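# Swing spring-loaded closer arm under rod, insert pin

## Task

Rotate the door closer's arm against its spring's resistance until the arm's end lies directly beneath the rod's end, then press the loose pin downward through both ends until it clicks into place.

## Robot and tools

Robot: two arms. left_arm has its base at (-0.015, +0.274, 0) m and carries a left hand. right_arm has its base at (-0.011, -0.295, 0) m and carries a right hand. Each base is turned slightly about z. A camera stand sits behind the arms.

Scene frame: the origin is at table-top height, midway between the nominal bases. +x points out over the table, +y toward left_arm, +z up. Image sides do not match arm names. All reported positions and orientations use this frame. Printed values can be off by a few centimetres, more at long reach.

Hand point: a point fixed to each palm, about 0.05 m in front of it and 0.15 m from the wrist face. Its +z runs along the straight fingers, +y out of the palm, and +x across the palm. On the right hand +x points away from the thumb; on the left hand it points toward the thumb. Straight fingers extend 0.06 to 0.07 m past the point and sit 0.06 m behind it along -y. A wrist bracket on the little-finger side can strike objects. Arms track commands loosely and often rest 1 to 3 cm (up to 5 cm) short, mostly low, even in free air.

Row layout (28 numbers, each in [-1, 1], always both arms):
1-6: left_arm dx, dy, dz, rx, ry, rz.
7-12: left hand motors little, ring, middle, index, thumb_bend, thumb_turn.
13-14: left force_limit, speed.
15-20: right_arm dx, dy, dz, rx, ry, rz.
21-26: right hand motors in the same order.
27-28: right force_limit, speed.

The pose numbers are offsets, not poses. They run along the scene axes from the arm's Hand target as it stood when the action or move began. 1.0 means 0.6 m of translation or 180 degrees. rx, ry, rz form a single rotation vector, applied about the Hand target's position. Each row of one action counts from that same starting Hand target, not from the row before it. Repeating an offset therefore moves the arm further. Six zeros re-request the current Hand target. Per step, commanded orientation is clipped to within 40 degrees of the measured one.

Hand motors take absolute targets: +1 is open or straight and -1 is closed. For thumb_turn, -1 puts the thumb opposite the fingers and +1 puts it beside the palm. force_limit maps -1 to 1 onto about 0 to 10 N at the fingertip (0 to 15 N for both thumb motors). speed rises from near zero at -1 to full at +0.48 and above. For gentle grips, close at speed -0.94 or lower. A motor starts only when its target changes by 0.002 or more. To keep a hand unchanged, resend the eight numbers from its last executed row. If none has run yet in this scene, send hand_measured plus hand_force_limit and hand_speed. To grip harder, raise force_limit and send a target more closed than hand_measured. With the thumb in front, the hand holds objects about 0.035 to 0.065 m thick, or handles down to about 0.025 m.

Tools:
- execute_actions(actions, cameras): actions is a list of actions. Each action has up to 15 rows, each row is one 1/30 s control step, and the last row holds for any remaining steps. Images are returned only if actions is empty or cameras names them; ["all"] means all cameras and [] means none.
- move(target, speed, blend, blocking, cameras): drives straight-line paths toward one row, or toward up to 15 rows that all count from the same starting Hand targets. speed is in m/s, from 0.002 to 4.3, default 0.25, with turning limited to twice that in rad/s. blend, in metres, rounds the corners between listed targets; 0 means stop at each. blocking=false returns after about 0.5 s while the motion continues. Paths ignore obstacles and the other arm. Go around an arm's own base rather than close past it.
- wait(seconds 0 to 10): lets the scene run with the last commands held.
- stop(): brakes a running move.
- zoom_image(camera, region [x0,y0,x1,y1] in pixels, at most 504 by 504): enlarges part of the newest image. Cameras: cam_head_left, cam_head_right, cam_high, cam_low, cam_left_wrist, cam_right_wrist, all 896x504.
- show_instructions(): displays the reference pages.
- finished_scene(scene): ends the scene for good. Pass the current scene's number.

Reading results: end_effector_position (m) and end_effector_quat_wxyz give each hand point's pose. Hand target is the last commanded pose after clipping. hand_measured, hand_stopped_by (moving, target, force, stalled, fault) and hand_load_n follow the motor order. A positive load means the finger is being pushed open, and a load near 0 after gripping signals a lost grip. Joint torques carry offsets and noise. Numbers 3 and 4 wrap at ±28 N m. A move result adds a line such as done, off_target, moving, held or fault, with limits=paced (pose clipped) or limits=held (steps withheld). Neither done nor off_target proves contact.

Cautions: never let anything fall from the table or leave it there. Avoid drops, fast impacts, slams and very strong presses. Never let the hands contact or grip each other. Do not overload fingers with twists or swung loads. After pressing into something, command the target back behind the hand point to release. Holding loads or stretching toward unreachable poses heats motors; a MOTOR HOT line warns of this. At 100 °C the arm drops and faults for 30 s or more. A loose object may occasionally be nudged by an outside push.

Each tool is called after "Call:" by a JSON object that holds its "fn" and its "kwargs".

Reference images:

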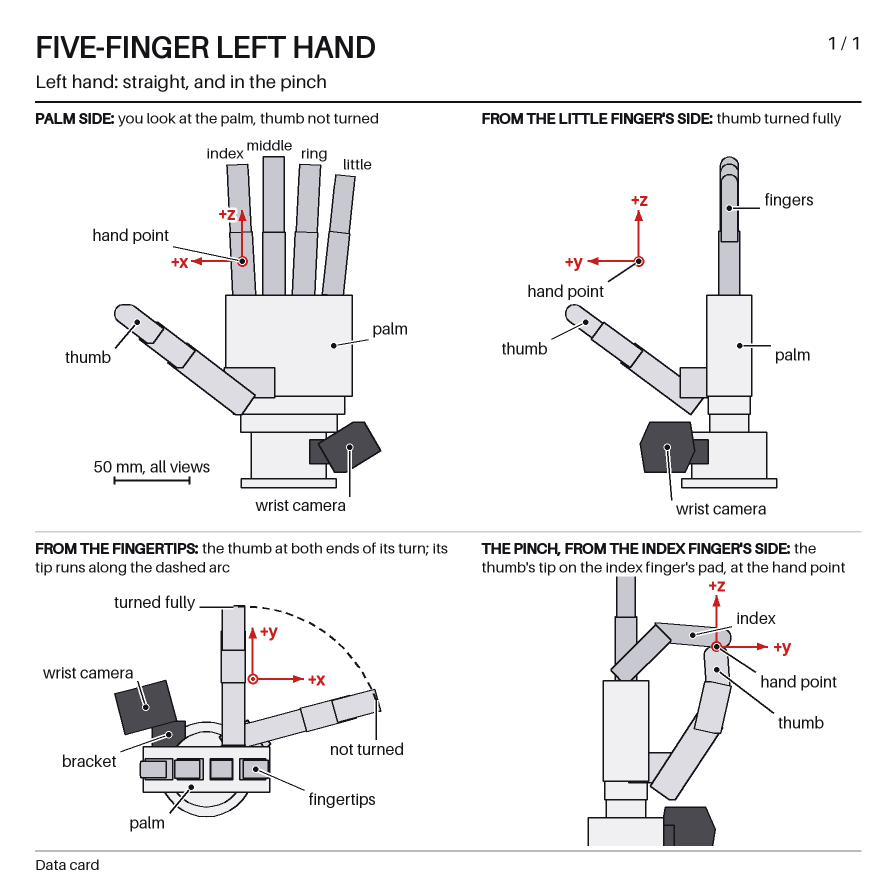

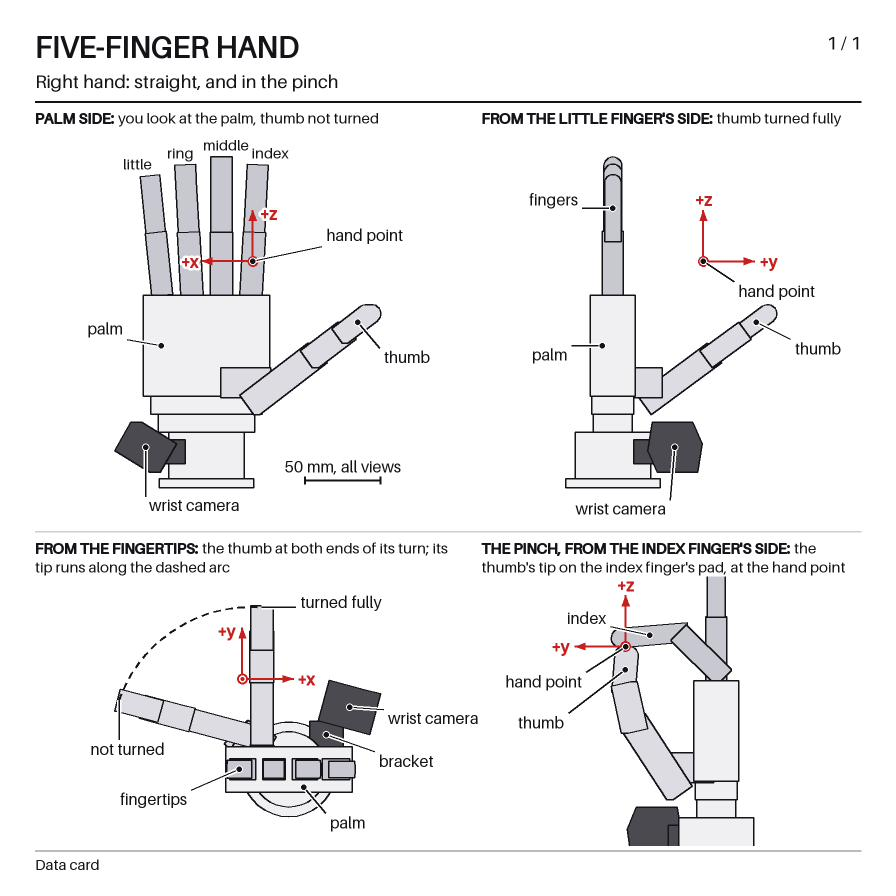

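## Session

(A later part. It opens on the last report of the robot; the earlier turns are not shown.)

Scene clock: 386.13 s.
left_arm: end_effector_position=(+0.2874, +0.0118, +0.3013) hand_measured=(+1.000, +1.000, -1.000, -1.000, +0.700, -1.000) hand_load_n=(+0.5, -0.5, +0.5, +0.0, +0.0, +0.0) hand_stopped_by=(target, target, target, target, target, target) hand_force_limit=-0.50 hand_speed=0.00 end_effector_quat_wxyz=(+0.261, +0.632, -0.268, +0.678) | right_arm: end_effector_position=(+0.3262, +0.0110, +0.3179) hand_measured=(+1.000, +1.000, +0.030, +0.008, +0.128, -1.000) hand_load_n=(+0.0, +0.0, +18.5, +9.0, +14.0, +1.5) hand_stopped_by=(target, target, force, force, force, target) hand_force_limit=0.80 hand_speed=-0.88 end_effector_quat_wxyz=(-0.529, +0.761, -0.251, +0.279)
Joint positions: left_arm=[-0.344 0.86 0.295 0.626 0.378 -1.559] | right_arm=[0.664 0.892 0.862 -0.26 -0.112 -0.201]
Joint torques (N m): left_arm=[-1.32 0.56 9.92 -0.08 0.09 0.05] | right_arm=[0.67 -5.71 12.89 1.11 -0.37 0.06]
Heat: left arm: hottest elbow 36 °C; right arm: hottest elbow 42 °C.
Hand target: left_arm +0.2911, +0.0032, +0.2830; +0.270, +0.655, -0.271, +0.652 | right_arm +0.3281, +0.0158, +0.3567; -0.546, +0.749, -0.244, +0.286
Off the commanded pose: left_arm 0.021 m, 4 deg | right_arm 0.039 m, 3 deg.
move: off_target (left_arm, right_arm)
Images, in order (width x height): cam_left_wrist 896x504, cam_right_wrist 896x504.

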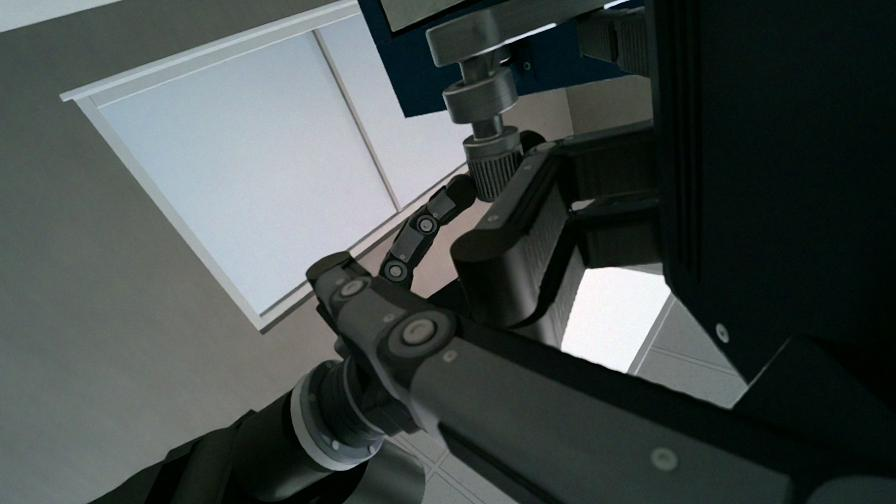

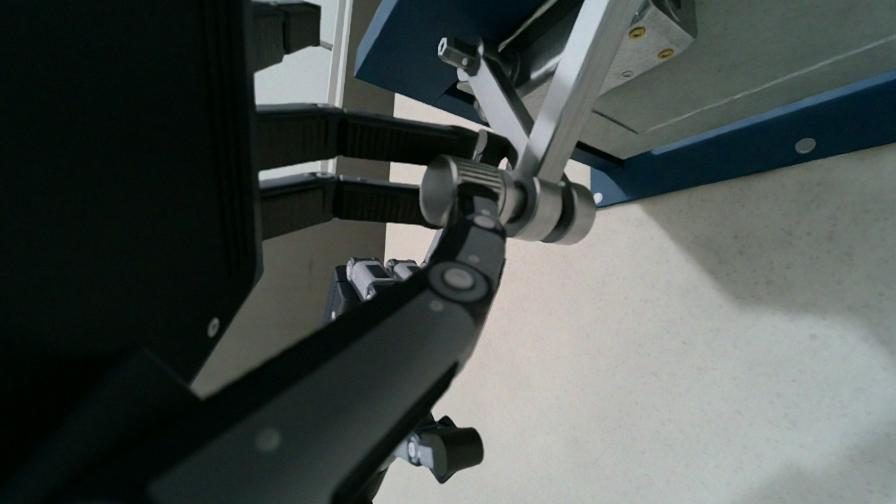

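Call:
{"fn": "move", "kwargs": {"target": [0,0,0,0,0,0,1,1,-1,-1,0.7,-1,-0.5,0.0,0.003,0.003,0.02,0,0,0,1,1,-0.16,-0.16,-0.16,-1,0.8,-0.88], "speed": 0.05, "cameras": ["cam_left_wrist","cam_right_wrist"]}}

Call:
{"fn": "zoom_image", "kwargs": {"camera": "cam_left_wrist", "region": [410, 10, 560, 160]}}

Call:
{"fn": "zoom_image", "kwargs": {"camera": "cam_right_wrist", "region": [490, 160, 620, 290]}}

Scene clock: 387.67 s.
left_arm: end_effector_position=(+0.2874, +0.0118, +0.3013) hand_measured=(+1.000, +1.000, -1.000, -1.000, +0.700, -1.000) hand_load_n=(+0.5, -0.5, +0.0, +0.0, +0.0, +0.0) hand_stopped_by=(target, target, target, target, target, target) hand_force_limit=-0.50 hand_speed=0.00 end_effector_quat_wxyz=(+0.261, +0.632, -0.268, +0.678) | right_arm: end_effector_position=(+0.3263, +0.0110, +0.3187) hand_measured=(+1.000, +1.000, +0.030, +0.008, +0.128, -1.000) hand_load_n=(-0.5, +0.0, +18.5, +9.0, +15.0, +1.5) hand_stopped_by=(target, target, force, force, force, target) hand_force_limit=0.80 hand_speed=-0.88 end_effector_quat_wxyz=(-0.521, +0.768, -0.254, +0.274)
Joint positions: left_arm=[-0.344 0.86 0.295 0.626 0.378 -1.559] | right_arm=[0.664 0.902 0.883 -0.295 -0.112 -0.201]
Joint torques (N m): left_arm=[-1.08 0.44 9.94 0.08 0.11 0.03] | right_arm=[0.97 -6.01 13.65 1.35 -0.37 0.05]
Heat: left arm: hottest elbow 36 °C; right arm: hottest elbow 42 °C.
Hand target: left_arm +0.2910, +0.0031, +0.2830; +0.270, +0.655, -0.271, +0.652 | right_arm +0.3299, +0.0176, +0.3686; -0.546, +0.749, -0.244, +0.286
Off the commanded pose: left_arm 0.021 m, 4 deg | right_arm 0.050 m, 4 deg.
move: off_target (left_arm, right_arm)
Images, in order (width x height): cam_left_wrist 896x504, cam_right_wrist 896x504.

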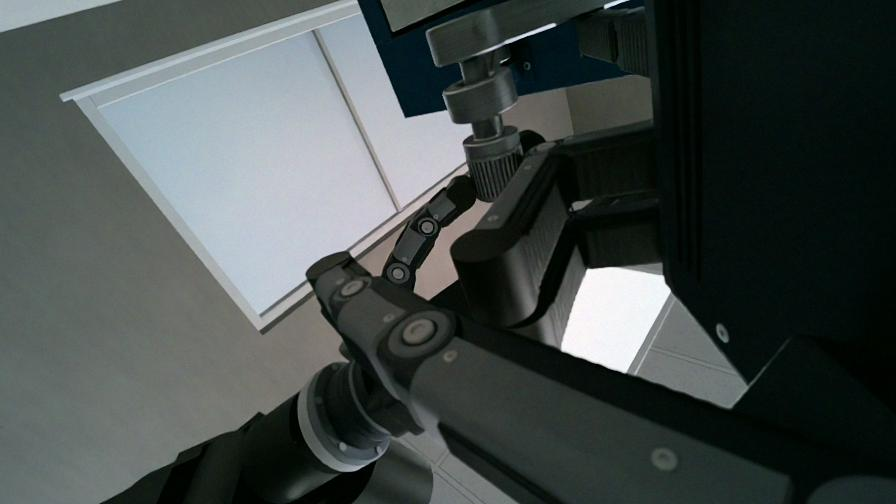

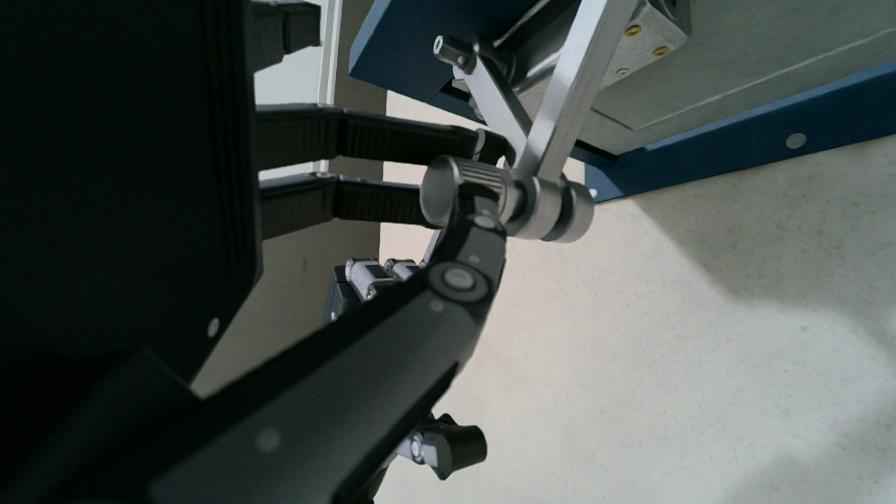

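Scaled by 3.360.

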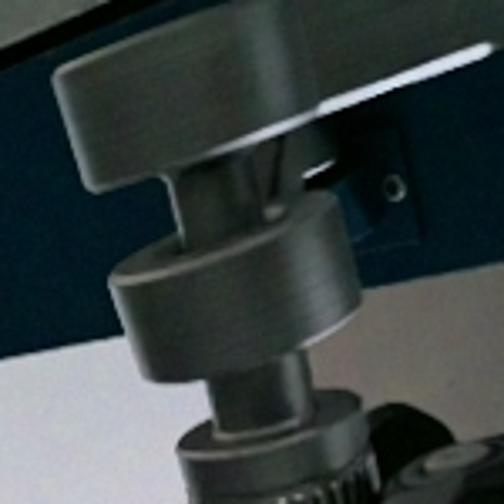

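Scaled by 3.877.

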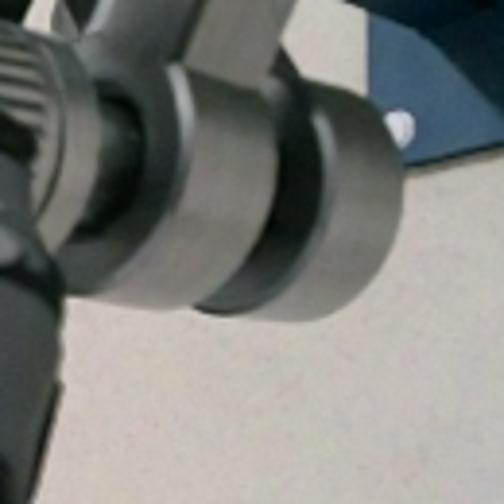

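Call:
{"fn": "move", "kwargs": {"target": [0,0,0,0,0,0,1,1,-1,-1,0.7,-1,-0.5,0.0,-0.001,-0.002,-0.068,0,0,0,1,1,-0.16,-0.16,-0.16,-1,0.8,-0.88], "speed": 0.05}}

Scene clock: 389.67 s.
left_arm: end_effector_position=(+0.2876, +0.0118, +0.3013) hand_measured=(+1.000, +1.000, -1.000, -1.000, +0.700, -1.000) hand_load_n=(+0.5, -1.0, +0.0, +0.0, +0.0, +0.0) hand_stopped_by=(target, target, target, target, target, target) hand_force_limit=-0.50 hand_speed=0.00 end_effector_quat_wxyz=(+0.260, +0.633, -0.268, +0.679) | right_arm: end_effector_position=(+0.3290, +0.0140, +0.3187) hand_measured=(+1.000, +1.000, +0.030, +0.008, +0.128, -1.000) hand_load_n=(+0.0, +0.0, +17.0, +7.5, +9.5, -0.5) hand_stopped_by=(target, target, force, force, force, target) hand_force_limit=0.80 hand_speed=-0.88 end_effector_quat_wxyz=(-0.532, +0.759, -0.248, +0.280)
Joint positions: left_arm=[-0.344 0.86 0.295 0.626 0.378 -1.559] | right_arm=[0.664 0.902 0.863 -0.244 -0.116 -0.201]
Joint torques (N m): left_arm=[-1.61 0.73 9.85 0.05 0.14 0.02] | right_arm=[0.79 -6.01 7.92 3.55 -0.26 0.05]
Heat: left arm: hottest elbow 36 °C; right arm: hottest elbow 42 °C.
Hand target: left_arm +0.2911, +0.0032, +0.2830; +0.270, +0.655, -0.271, +0.652 | right_arm +0.3294, +0.0164, +0.3279; -0.546, +0.749, -0.244, +0.286
Off the commanded pose: left_arm 0.021 m, 4 deg | right_arm 0.009 m, 2 deg.
move: off_target (left_arm)

Call:
{"fn": "move", "kwargs": {"target": [0,0,0,0,0,0,1,1,-1,-1,0.7,-1,-0.5,0.0,0,0,0,0,0,0,1,1,0.2,0.2,0.3,-1,0.3,-0.7], "speed": 0.05, "cameras": ["cam_left_wrist","cam_right_wrist"]}}

Call:
{"fn": "zoom_image", "kwargs": {"camera": "cam_left_wrist", "region": [410, 10, 560, 160]}}

Call:
{"fn": "zoom_image", "kwargs": {"camera": "cam_right_wrist", "region": [420, 140, 620, 340]}}

Scene clock: 391.17 s.
left_arm: end_effector_position=(+0.2876, +0.0118, +0.3013) hand_measured=(+1.000, +1.000, -1.000, -1.000, +0.700, -1.000) hand_load_n=(+0.5, -0.5, +0.0, +0.0, +0.0, -0.5) hand_stopped_by=(target, target, target, target, target, target) hand_force_limit=-0.50 hand_speed=0.00 end_effector_quat_wxyz=(+0.260, +0.633, -0.268, +0.679) | right_arm: end_effector_position=(+0.3296, +0.0144, +0.3199) hand_measured=(+1.000, +1.000, +0.200, +0.200, +0.300, -1.000) hand_load_n=(+0.0, +0.0, +0.0, +0.0, +0.0, +0.0) hand_stopped_by=(target, target, target, target, target, target) hand_force_limit=0.30 hand_speed=-0.70 end_effector_quat_wxyz=(-0.534, +0.758, -0.248, +0.281)
Joint positions: left_arm=[-0.344 0.86 0.295 0.626 0.378 -1.559] | right_arm=[0.664 0.902 0.863 -0.239 -0.116 -0.201]
Joint torques (N m): left_arm=[-0.67 0.21 9.99 -0.09 0.15 0.04] | right_arm=[0.85 -5.89 7.97 3.36 -0.26 0.05]
Heat: left arm: hottest elbow 36 °C; right arm: hottest elbow 42 °C.
Hand target: left_arm +0.2911, +0.0032, +0.2830; +0.270, +0.655, -0.271, +0.652 | right_arm +0.3294, +0.0164, +0.3280; -0.546, +0.749, -0.244, +0.286
Off the commanded pose: left_arm 0.021 m, 4 deg | right_arm 0.008 m, 2 deg.
move: off_target (left_arm)
Images, in order (width x height): cam_left_wrist 896x504, cam_right_wrist 896x504.

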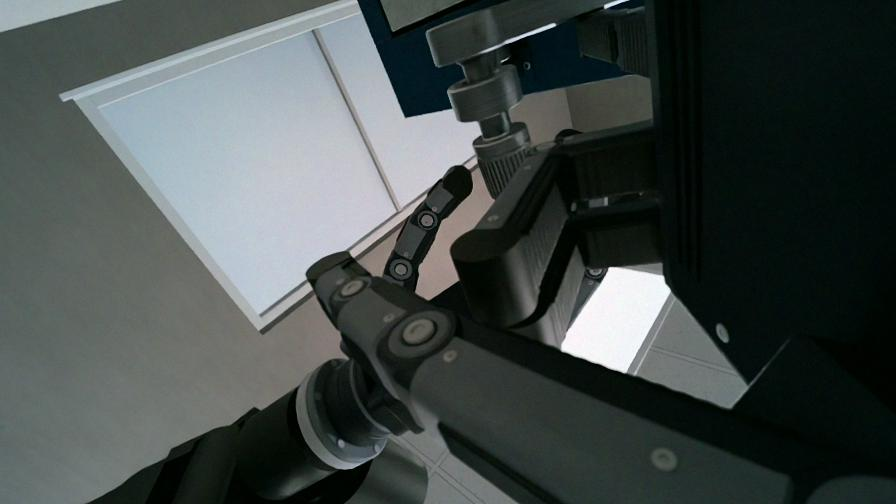

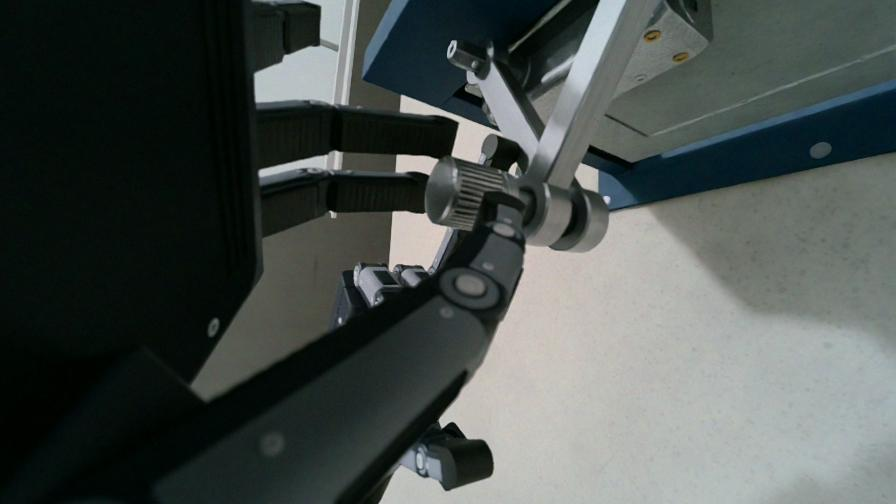

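Scaled by 3.360.

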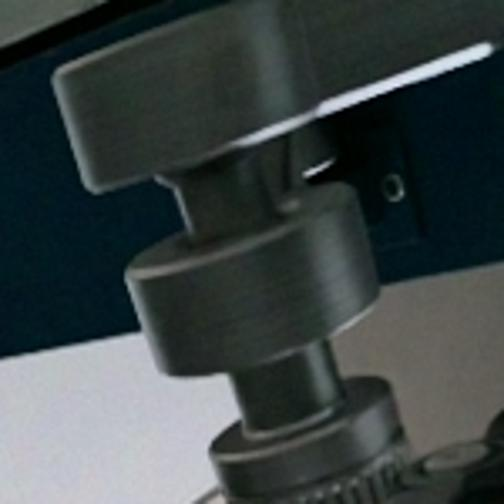

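Scaled by 2.520.

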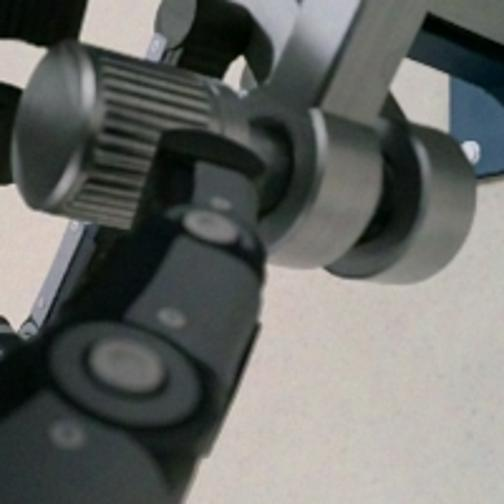

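Call:
{"fn": "move", "kwargs": {"target": [0,0,0,0,0,0,1,1,-1,-1,0.7,-1,-0.5,0.0,0,0,0.13,0.01,-0.01,0,1,1,0.3,0.3,0.5,-1,0.3,-0.7], "speed": 0.12, "cameras": ["cam_left_wrist","cam_right_wrist","cam_head_left"]}}

Call:
{"fn": "zoom_image", "kwargs": {"camera": "cam_left_wrist", "region": [410, 10, 560, 160]}}

Call:
{"fn": "zoom_image", "kwargs": {"camera": "cam_right_wrist", "region": [420, 140, 620, 340]}}

Scene clock: 393.10 s.
left_arm: end_effector_position=(+0.2876, +0.0118, +0.3013) hand_measured=(+1.000, +1.000, -1.000, -1.000, +0.700, -1.000) hand_load_n=(+0.0, -0.5, +0.0, +0.0, +0.0, +0.0) hand_stopped_by=(target, target, target, target, target, target) hand_force_limit=-0.50 hand_speed=0.00 end_effector_quat_wxyz=(+0.260, +0.633, -0.268, +0.679) | right_arm: end_effector_position=(+0.3265, +0.0130, +0.3684) hand_measured=(+1.000, +1.000, +0.300, +0.300, +0.500, -1.000) hand_load_n=(+0.0, +0.0, +0.0, +0.0, +0.0, +0.0) hand_stopped_by=(target, target, target, target, target, target) hand_force_limit=0.30 hand_speed=-0.70 end_effector_quat_wxyz=(-0.543, +0.751, -0.243, +0.285)
Joint positions: left_arm=[-0.344 0.86 0.295 0.626 0.378 -1.559] | right_arm=[0.664 0.885 0.966 -0.333 -0.119 -0.201]
Joint torques (N m): left_arm=[-0.09 0.56 9.8 0.03 0.14 0.04] | right_arm=[0.56 -5.07 12.56 1.7 -0.28 0.11]
Heat: left arm: hottest elbow 36 °C; right arm: hottest elbow 42 °C.
Hand target: left_arm +0.2911, +0.0032, +0.2830; +0.270, +0.655, -0.271, +0.652 | right_arm +0.3293, +0.0164, +0.4059; -0.561, +0.736, -0.239, +0.294
Off the commanded pose: left_arm 0.021 m, 4 deg | right_arm 0.038 m, 3 deg.
move: off_target (left_arm, right_arm)
Images, in order (width x height): cam_head_left 896x504, cam_left_wrist 896x504, cam_right_wrist 896x504.

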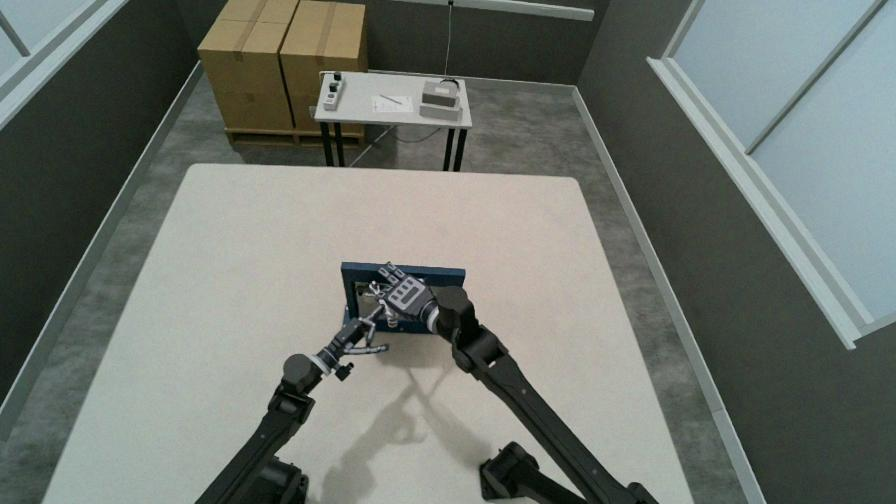

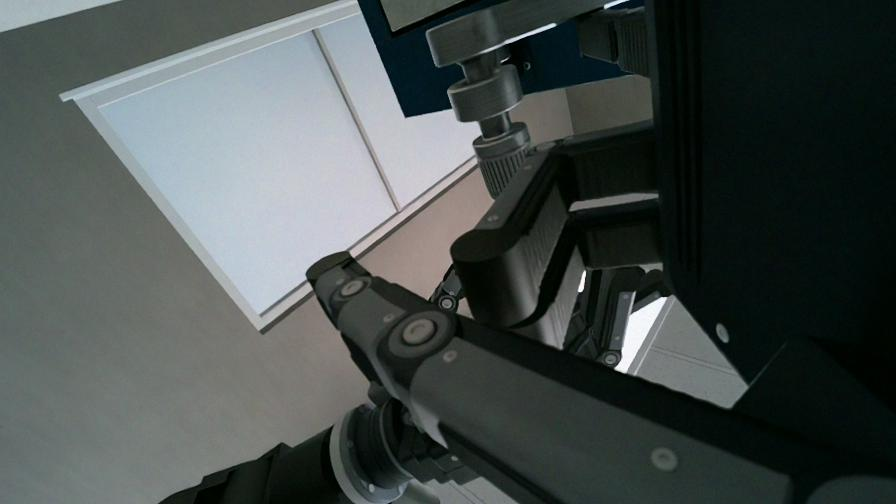

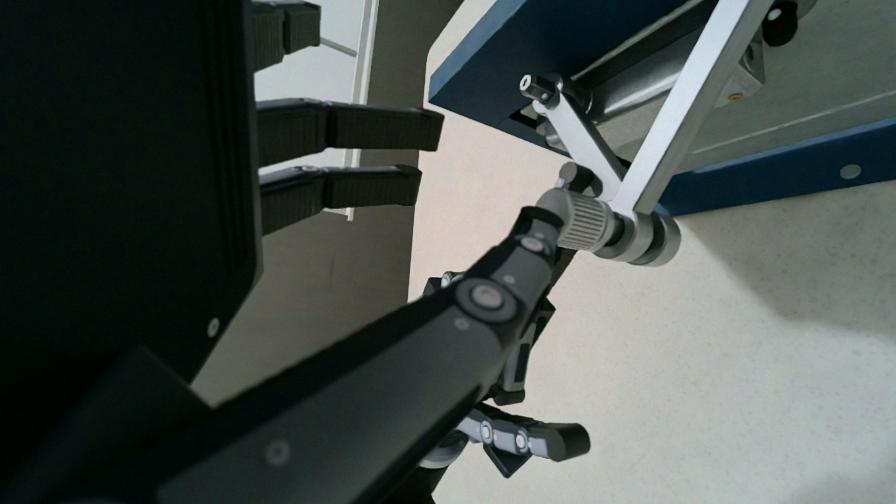

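Scaled by 3.360.

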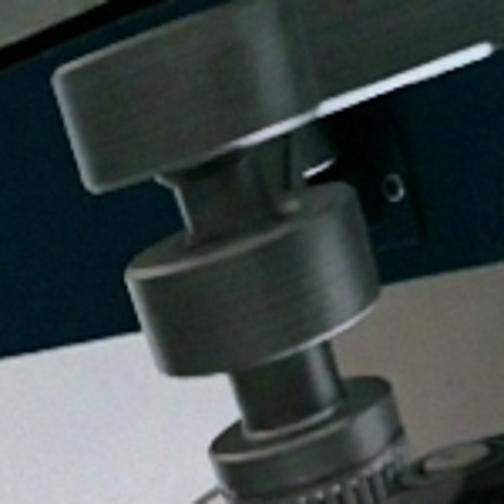

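Scaled by 2.520.

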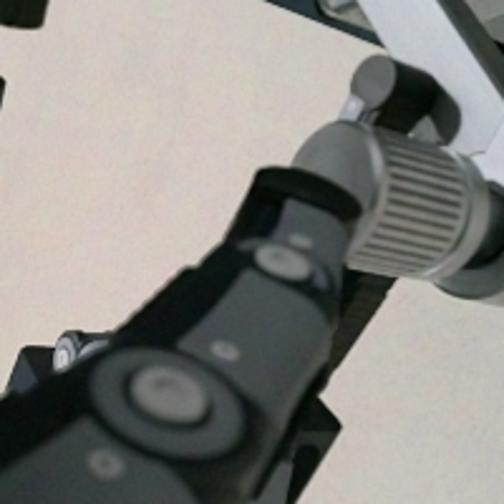

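Call:
{"fn": "move", "kwargs": {"target": [0,0.014,0,0,0,0,1,1,-1,-1,0.7,-1,-0.5,0.0,0,0,0,0,0,0,1,1,0.3,0.3,0.5,-1,0.3,-0.7], "speed": 0.02, "cameras": ["cam_left_wrist","cam_right_wrist"]}}

Call:
{"fn": "zoom_image", "kwargs": {"camera": "cam_left_wrist", "region": [410, 10, 560, 160]}}

Call:
{"fn": "zoom_image", "kwargs": {"camera": "cam_right_wrist", "region": [540, 140, 700, 300]}}

Scene clock: 396.77 s.
left_arm: end_effector_position=(+0.2869, +0.0141, +0.3010) hand_measured=(+1.000, +1.000, -1.000, -1.000, +0.700, -1.000) hand_load_n=(+0.5, -0.5, +0.0, +0.0, +0.0, +0.0) hand_stopped_by=(target, target, target, target, target, target) hand_force_limit=-0.50 hand_speed=0.00 end_effector_quat_wxyz=(+0.263, +0.631, -0.272, +0.677) | right_arm: end_effector_position=(+0.3265, +0.0130, +0.3683) hand_measured=(+1.000, +1.000, +0.300, +0.300, +0.500, -1.000) hand_load_n=(+0.0, +0.0, +0.0, +0.0, +0.5, +0.0) hand_stopped_by=(target, target, target, target, target, target) hand_force_limit=0.30 hand_speed=-0.70 end_effector_quat_wxyz=(-0.543, +0.751, -0.244, +0.285)
Joint positions: left_arm=[-0.328 0.86 0.295 0.626 0.405 -1.559] | right_arm=[0.664 0.885 0.966 -0.333 -0.119 -0.201]
Joint torques (N m): left_arm=[0.15 -0.79 9.22 -0.38 0.36 0] | right_arm=[0.91 -5.01 12.59 1.72 -0.28 0.12]
Heat: left arm: hottest elbow 36 °C; right arm: hottest elbow 44 °C.
Hand target: left_arm +0.2911, +0.0116, +0.2830; +0.270, +0.655, -0.271, +0.652 | right_arm +0.3293, +0.0164, +0.4058; -0.561, +0.736, -0.239, +0.294
Off the commanded pose: left_arm 0.019 m, 4 deg | right_arm 0.038 m, 3 deg.
move: off_target (left_arm, right_arm)
Images, in order (width x height): cam_left_wrist 896x504, cam_right_wrist 896x504.

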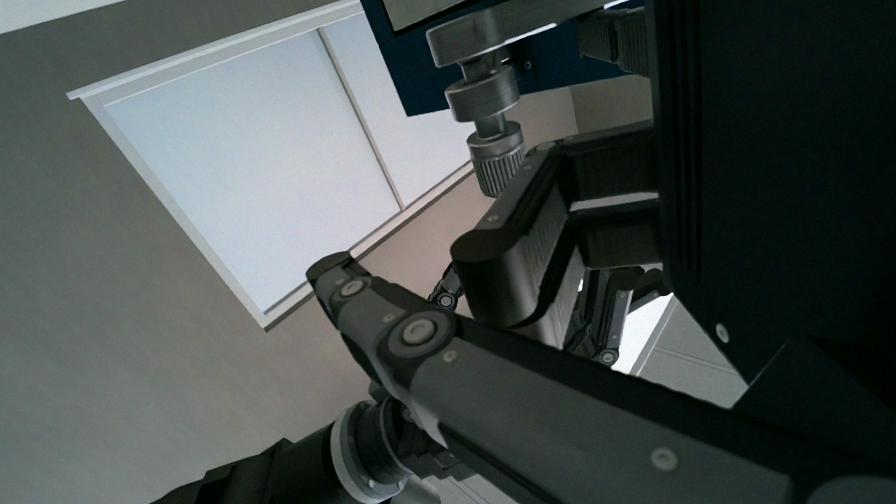

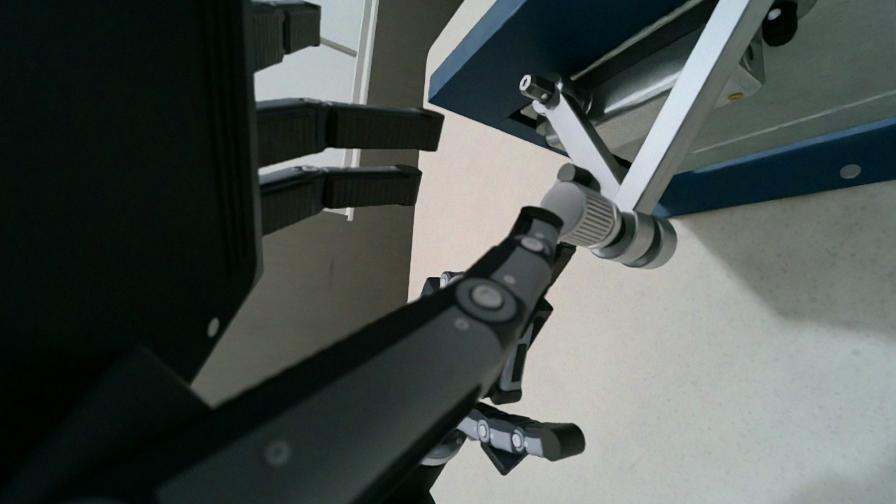

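Scaled by 3.360.

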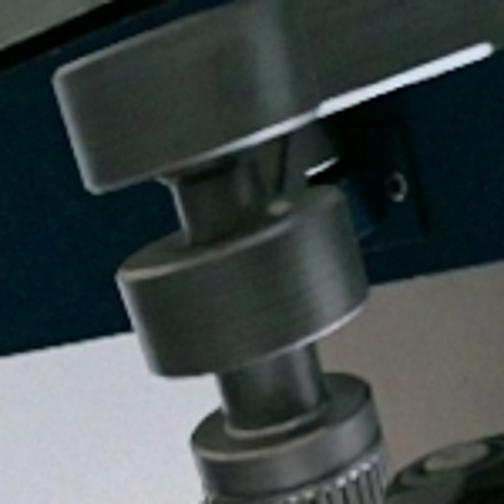

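Scaled by 3.150.

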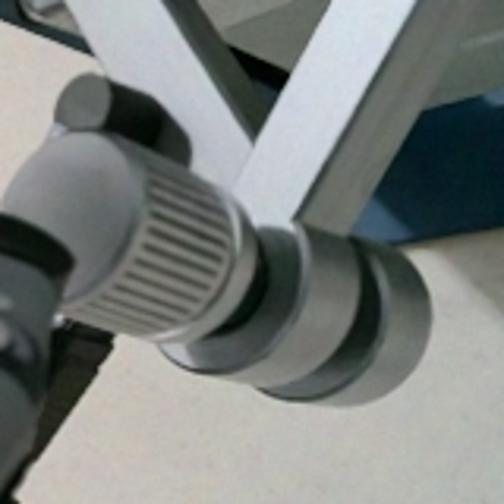

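Call:
{"fn": "move", "kwargs": {"target": [0,-0.020,0,0,0,0,1,1,-1,-1,0.7,-1,-0.5,0.0,0,0,0,0,0,0,1,1,0.3,0.3,0.5,-1,0.3,-0.7], "speed": 0.02, "cameras": ["cam_left_wrist","cam_right_wrist"]}}

Call:
{"fn": "zoom_image", "kwargs": {"camera": "cam_left_wrist", "region": [410, 10, 560, 160]}}

Call:
{"fn": "zoom_image", "kwargs": {"camera": "cam_right_wrist", "region": [540, 140, 700, 300]}}

Scene clock: 398.63 s.
left_arm: end_effector_position=(+0.2879, +0.0106, +0.3014) hand_measured=(+1.000, +1.000, -1.000, -1.000, +0.700, -1.000) hand_load_n=(+0.0, -1.0, +0.0, +0.0, -0.5, +0.0) hand_stopped_by=(target, target, target, target, target, target) hand_force_limit=-0.50 hand_speed=0.00 end_effector_quat_wxyz=(+0.259, +0.633, -0.265, +0.679) | right_arm: end_effector_position=(+0.3265, +0.0130, +0.3683) hand_measured=(+1.000, +1.000, +0.300, +0.300, +0.500, -1.000) hand_load_n=(+0.0, +0.0, +0.0, +0.0, +0.0, +0.0) hand_stopped_by=(target, target, target, target, target, target) hand_force_limit=0.30 hand_speed=-0.70 end_effector_quat_wxyz=(-0.543, +0.751, -0.244, +0.285)
Joint positions: left_arm=[-0.353 0.86 0.295 0.626 0.362 -1.559] | right_arm=[0.664 0.885 0.966 -0.333 -0.119 -0.201]
Joint torques (N m): left_arm=[-1.61 0.85 9.96 -0.08 0.18 0.04] | right_arm=[0.79 -5.01 12.56 1.76 -0.28 0.11]
Heat: left arm: hottest elbow 36 °C; right arm: hottest elbow 45 °C.
Hand target: left_arm +0.2911, -0.0005, +0.2830; +0.270, +0.655, -0.271, +0.652 | right_arm +0.3293, +0.0164, +0.4058; -0.561, +0.736, -0.239, +0.294
Off the commanded pose: left_arm 0.022 m, 4 deg | right_arm 0.038 m, 3 deg.
move: off_target (left_arm, right_arm)
Images, in order (width x height): cam_left_wrist 896x504, cam_right_wrist 896x504.

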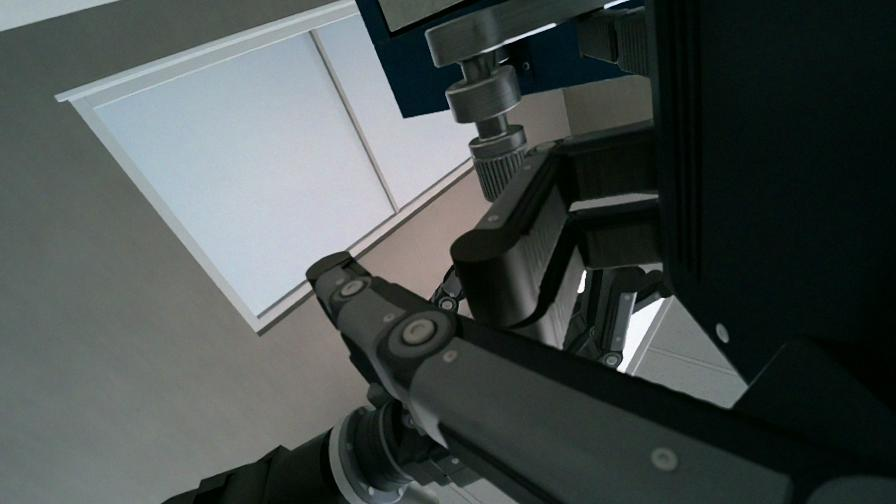

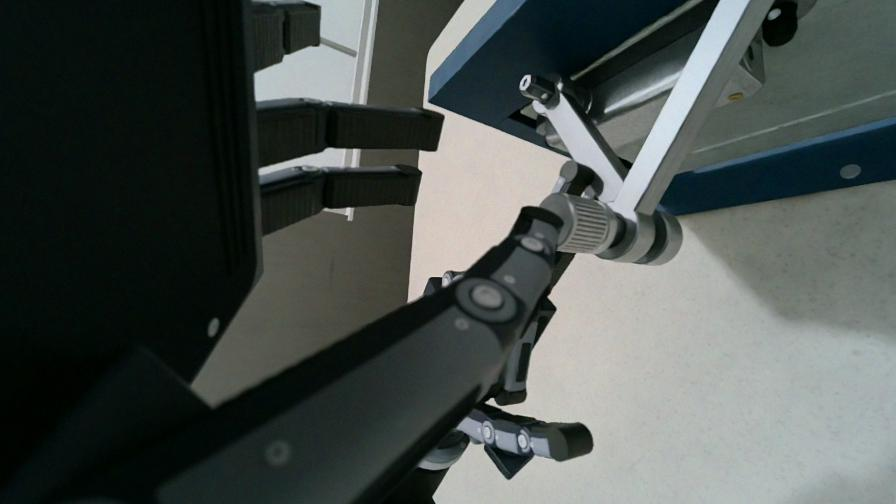

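Scaled by 3.360.

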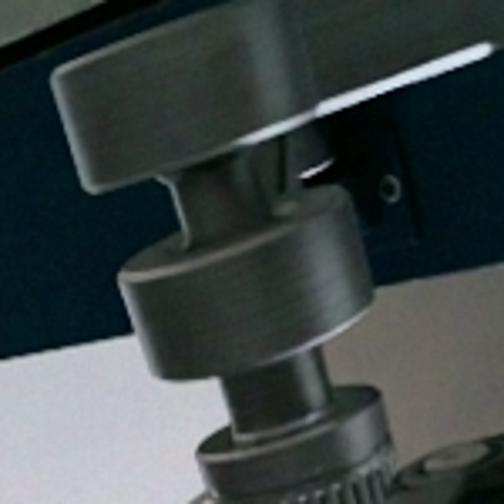

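Scaled by 3.150.

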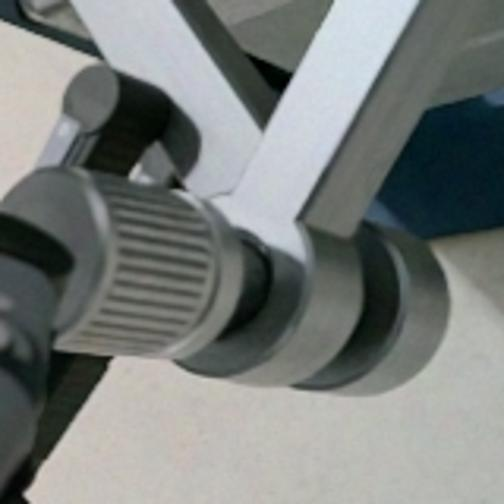

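Call:
{"fn": "zoom_image", "kwargs": {"camera": "cam_right_wrist", "region": [530, 170, 630, 270]}}

Scaled by 5.040.

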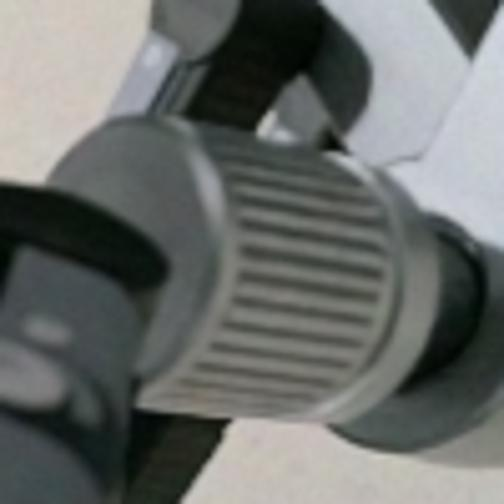

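Call:
{"fn": "move", "kwargs": {"target": [[0,0,0,0,0,0,1,1,-1,-1,0.7,-1,-0.5,0.0,0,0,0.05,0,0,0,1,1,0.3,0.3,1,1,0.3,-0.3],[0,0,0,0,0,0,1,1,-1,-1,0.7,-1,-0.5,0.0,-0.035,-0.022,0.02,0.0925,-0.018,0,1,1,0.0,0.0,1,1,0.3,-0.3]], "speed": 0.08, "cameras": ["cam_left_wrist","cam_right_wrist","cam_head_left"]}}

Scene clock: 413.63 s.
left_arm: end_effector_position=(+0.2879, +0.0106, +0.3014) hand_measured=(+1.000, +1.000, -1.000, -1.000, +0.700, -1.000) hand_load_n=(+0.5, -1.0, +0.0, +0.0, +0.0, -0.5) hand_stopped_by=(target, target, target, target, target, target) hand_force_limit=-0.50 hand_speed=0.00 end_effector_quat_wxyz=(+0.259, +0.633, -0.265, +0.679) | right_arm: end_effector_position=(+0.3088, +0.0062, +0.4082) hand_measured=(+1.000, +1.000, +0.000, +0.000, +1.000, +1.000) hand_load_n=(+0.0, +0.0, +0.0, +0.0, +0.0, +0.0) hand_stopped_by=(target, target, target, target, target, target) hand_force_limit=0.30 hand_speed=-0.30 end_effector_quat_wxyz=(+0.657, -0.651, +0.265, -0.272)
Joint positions: left_arm=[-0.353 0.86 0.295 0.626 0.362 -1.559] | right_arm=[0.619 0.759 0.824 -0.053 -0.187 -0.004]
Joint torques (N m): left_arm=[-1.67 1.08 10.04 0.12 0.23 0.04] | right_arm=[0.09 -4.19 7.92 3.28 -0.25 0.17]
Heat: left arm: hottest elbow 36 °C; right arm: hottest elbow 49 °C.
Hand target: left_arm +0.2911, -0.0004, +0.2830; +0.270, +0.655, -0.271, +0.652 | right_arm +0.3084, +0.0032, +0.4180; +0.668, -0.638, +0.264, -0.277
Off the commanded pose: left_arm 0.022 m, 4 deg | right_arm 0.010 m, 2 deg.
move: off_target (left_arm); target 2's new numbers were sent with right_arm's hand 0.011 m and 2 deg from that target
Images, in order (width x height): cam_head_left 896x504, cam_left_wrist 896x504, cam_right_wrist 896x504.

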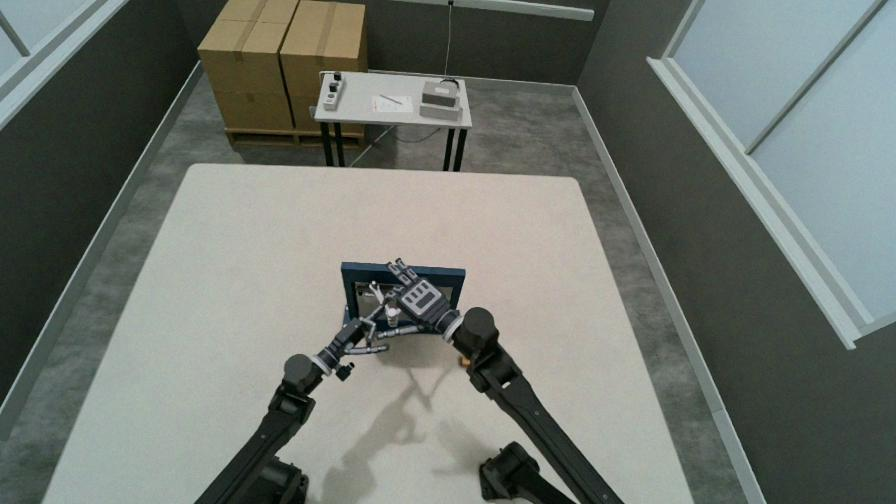

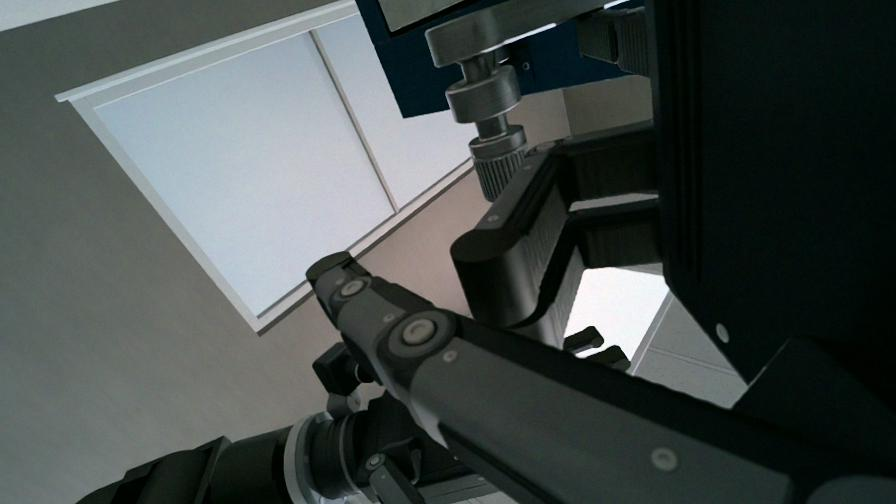

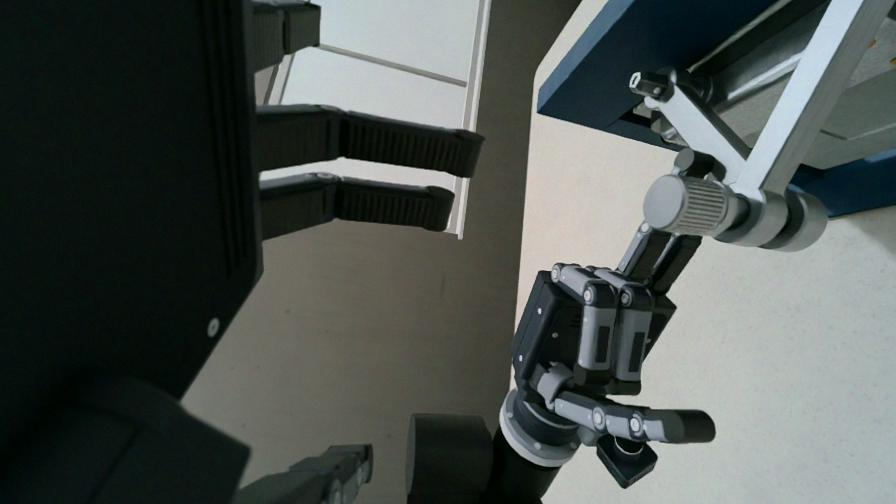

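Call:
{"fn": "zoom_image", "kwargs": {"camera": "cam_right_wrist", "region": [630, 130, 850, 280]}}

Scaled by 2.291.

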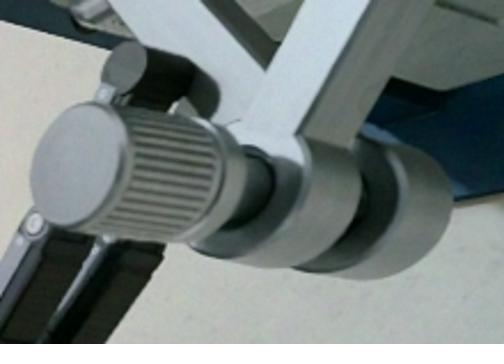

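Call:
{"fn": "move", "kwargs": {"target": [0,0,0,0,0,0,1,1,-1,-1,0.7,-1,-0.5,0.0,0.014,-0.006,-0.108,0,0,0,1,1,0.0,0.0,1,1,0.3,-0.3], "speed": 0.08, "cameras": ["cam_left_wrist","cam_right_wrist"]}}

Call:
{"fn": "zoom_image", "kwargs": {"camera": "cam_right_wrist", "region": [400, 100, 700, 300]}}

Scene clock: 420.23 s.
left_arm: end_effector_position=(+0.2879, +0.0106, +0.3014) hand_measured=(+1.000, +1.000, -1.000, -1.000, +0.700, -1.000) hand_load_n=(+0.5, -1.0, +0.0, +0.0, +0.0, +0.0) hand_stopped_by=(target, target, target, target, target, target) hand_force_limit=-0.50 hand_speed=0.00 end_effector_quat_wxyz=(+0.259, +0.633, -0.265, +0.679) | right_arm: end_effector_position=(+0.3128, -0.0004, +0.3515) hand_measured=(+1.000, +1.000, +0.000, +0.000, +1.000, +1.000) hand_load_n=(+0.0, +0.0, +0.0, +0.0, +0.0, +0.0) hand_stopped_by=(target, target, target, target, target, target) hand_force_limit=0.30 hand_speed=-0.30 end_effector_quat_wxyz=(+0.663, -0.645, +0.261, -0.276)
Joint positions: left_arm=[-0.353 0.86 0.295 0.626 0.362 -1.559] | right_arm=[0.588 0.757 0.661 0.128 -0.217 -0.003]
Joint torques (N m): left_arm=[-2.61 0.56 9.92 -0.08 0.15 0.04] | right_arm=[0.26 -2.32 7.98 3.33 -0.25 0.16]
Heat: left arm: hottest elbow 36 °C; right arm: hottest elbow 47 °C.
Hand target: left_arm +0.2911, -0.0004, +0.2830; +0.270, +0.655, -0.271, +0.652 | right_arm +0.3167, -0.0004, +0.3529; +0.668, -0.639, +0.264, -0.276
Off the commanded pose: left_arm 0.022 m, 4 deg | right_arm 0.004 m, 1 deg.
move: off_target (left_arm)
Images, in order (width x height): cam_left_wrist 896x504, cam_right_wrist 896x504.

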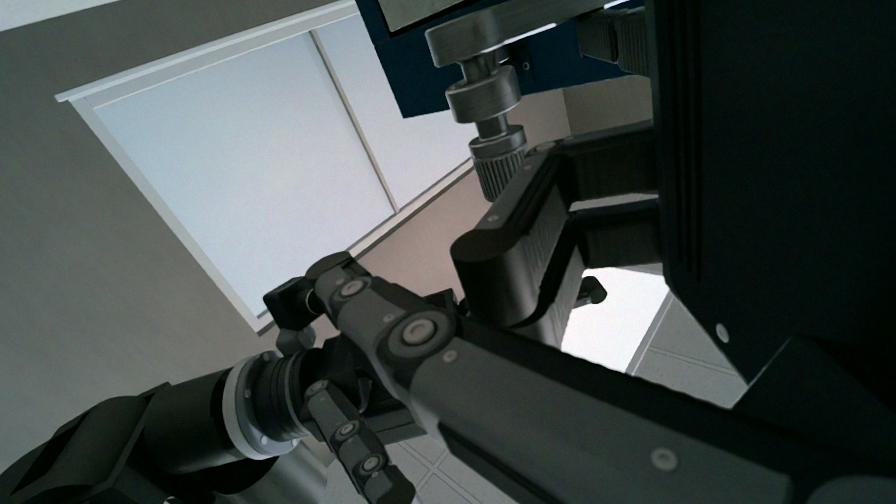

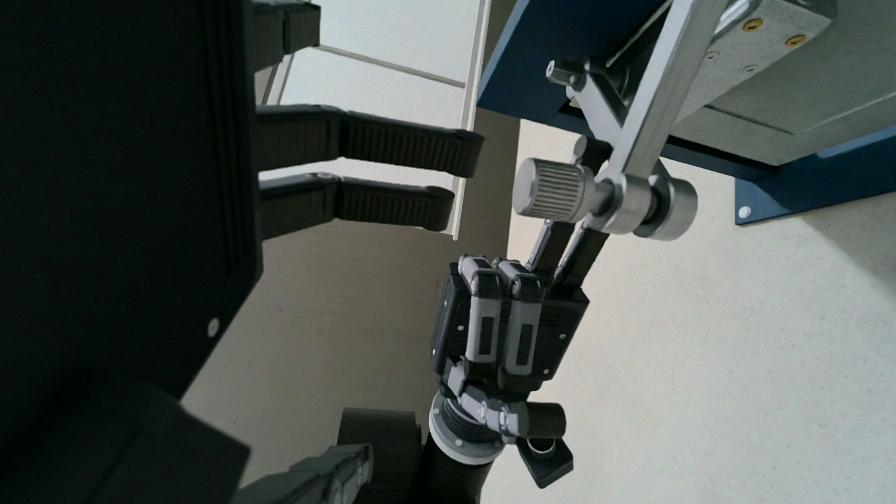

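Scaled by 1.680.

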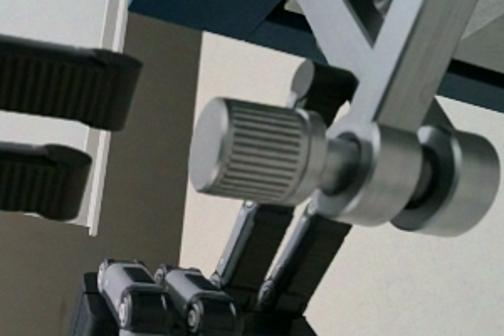

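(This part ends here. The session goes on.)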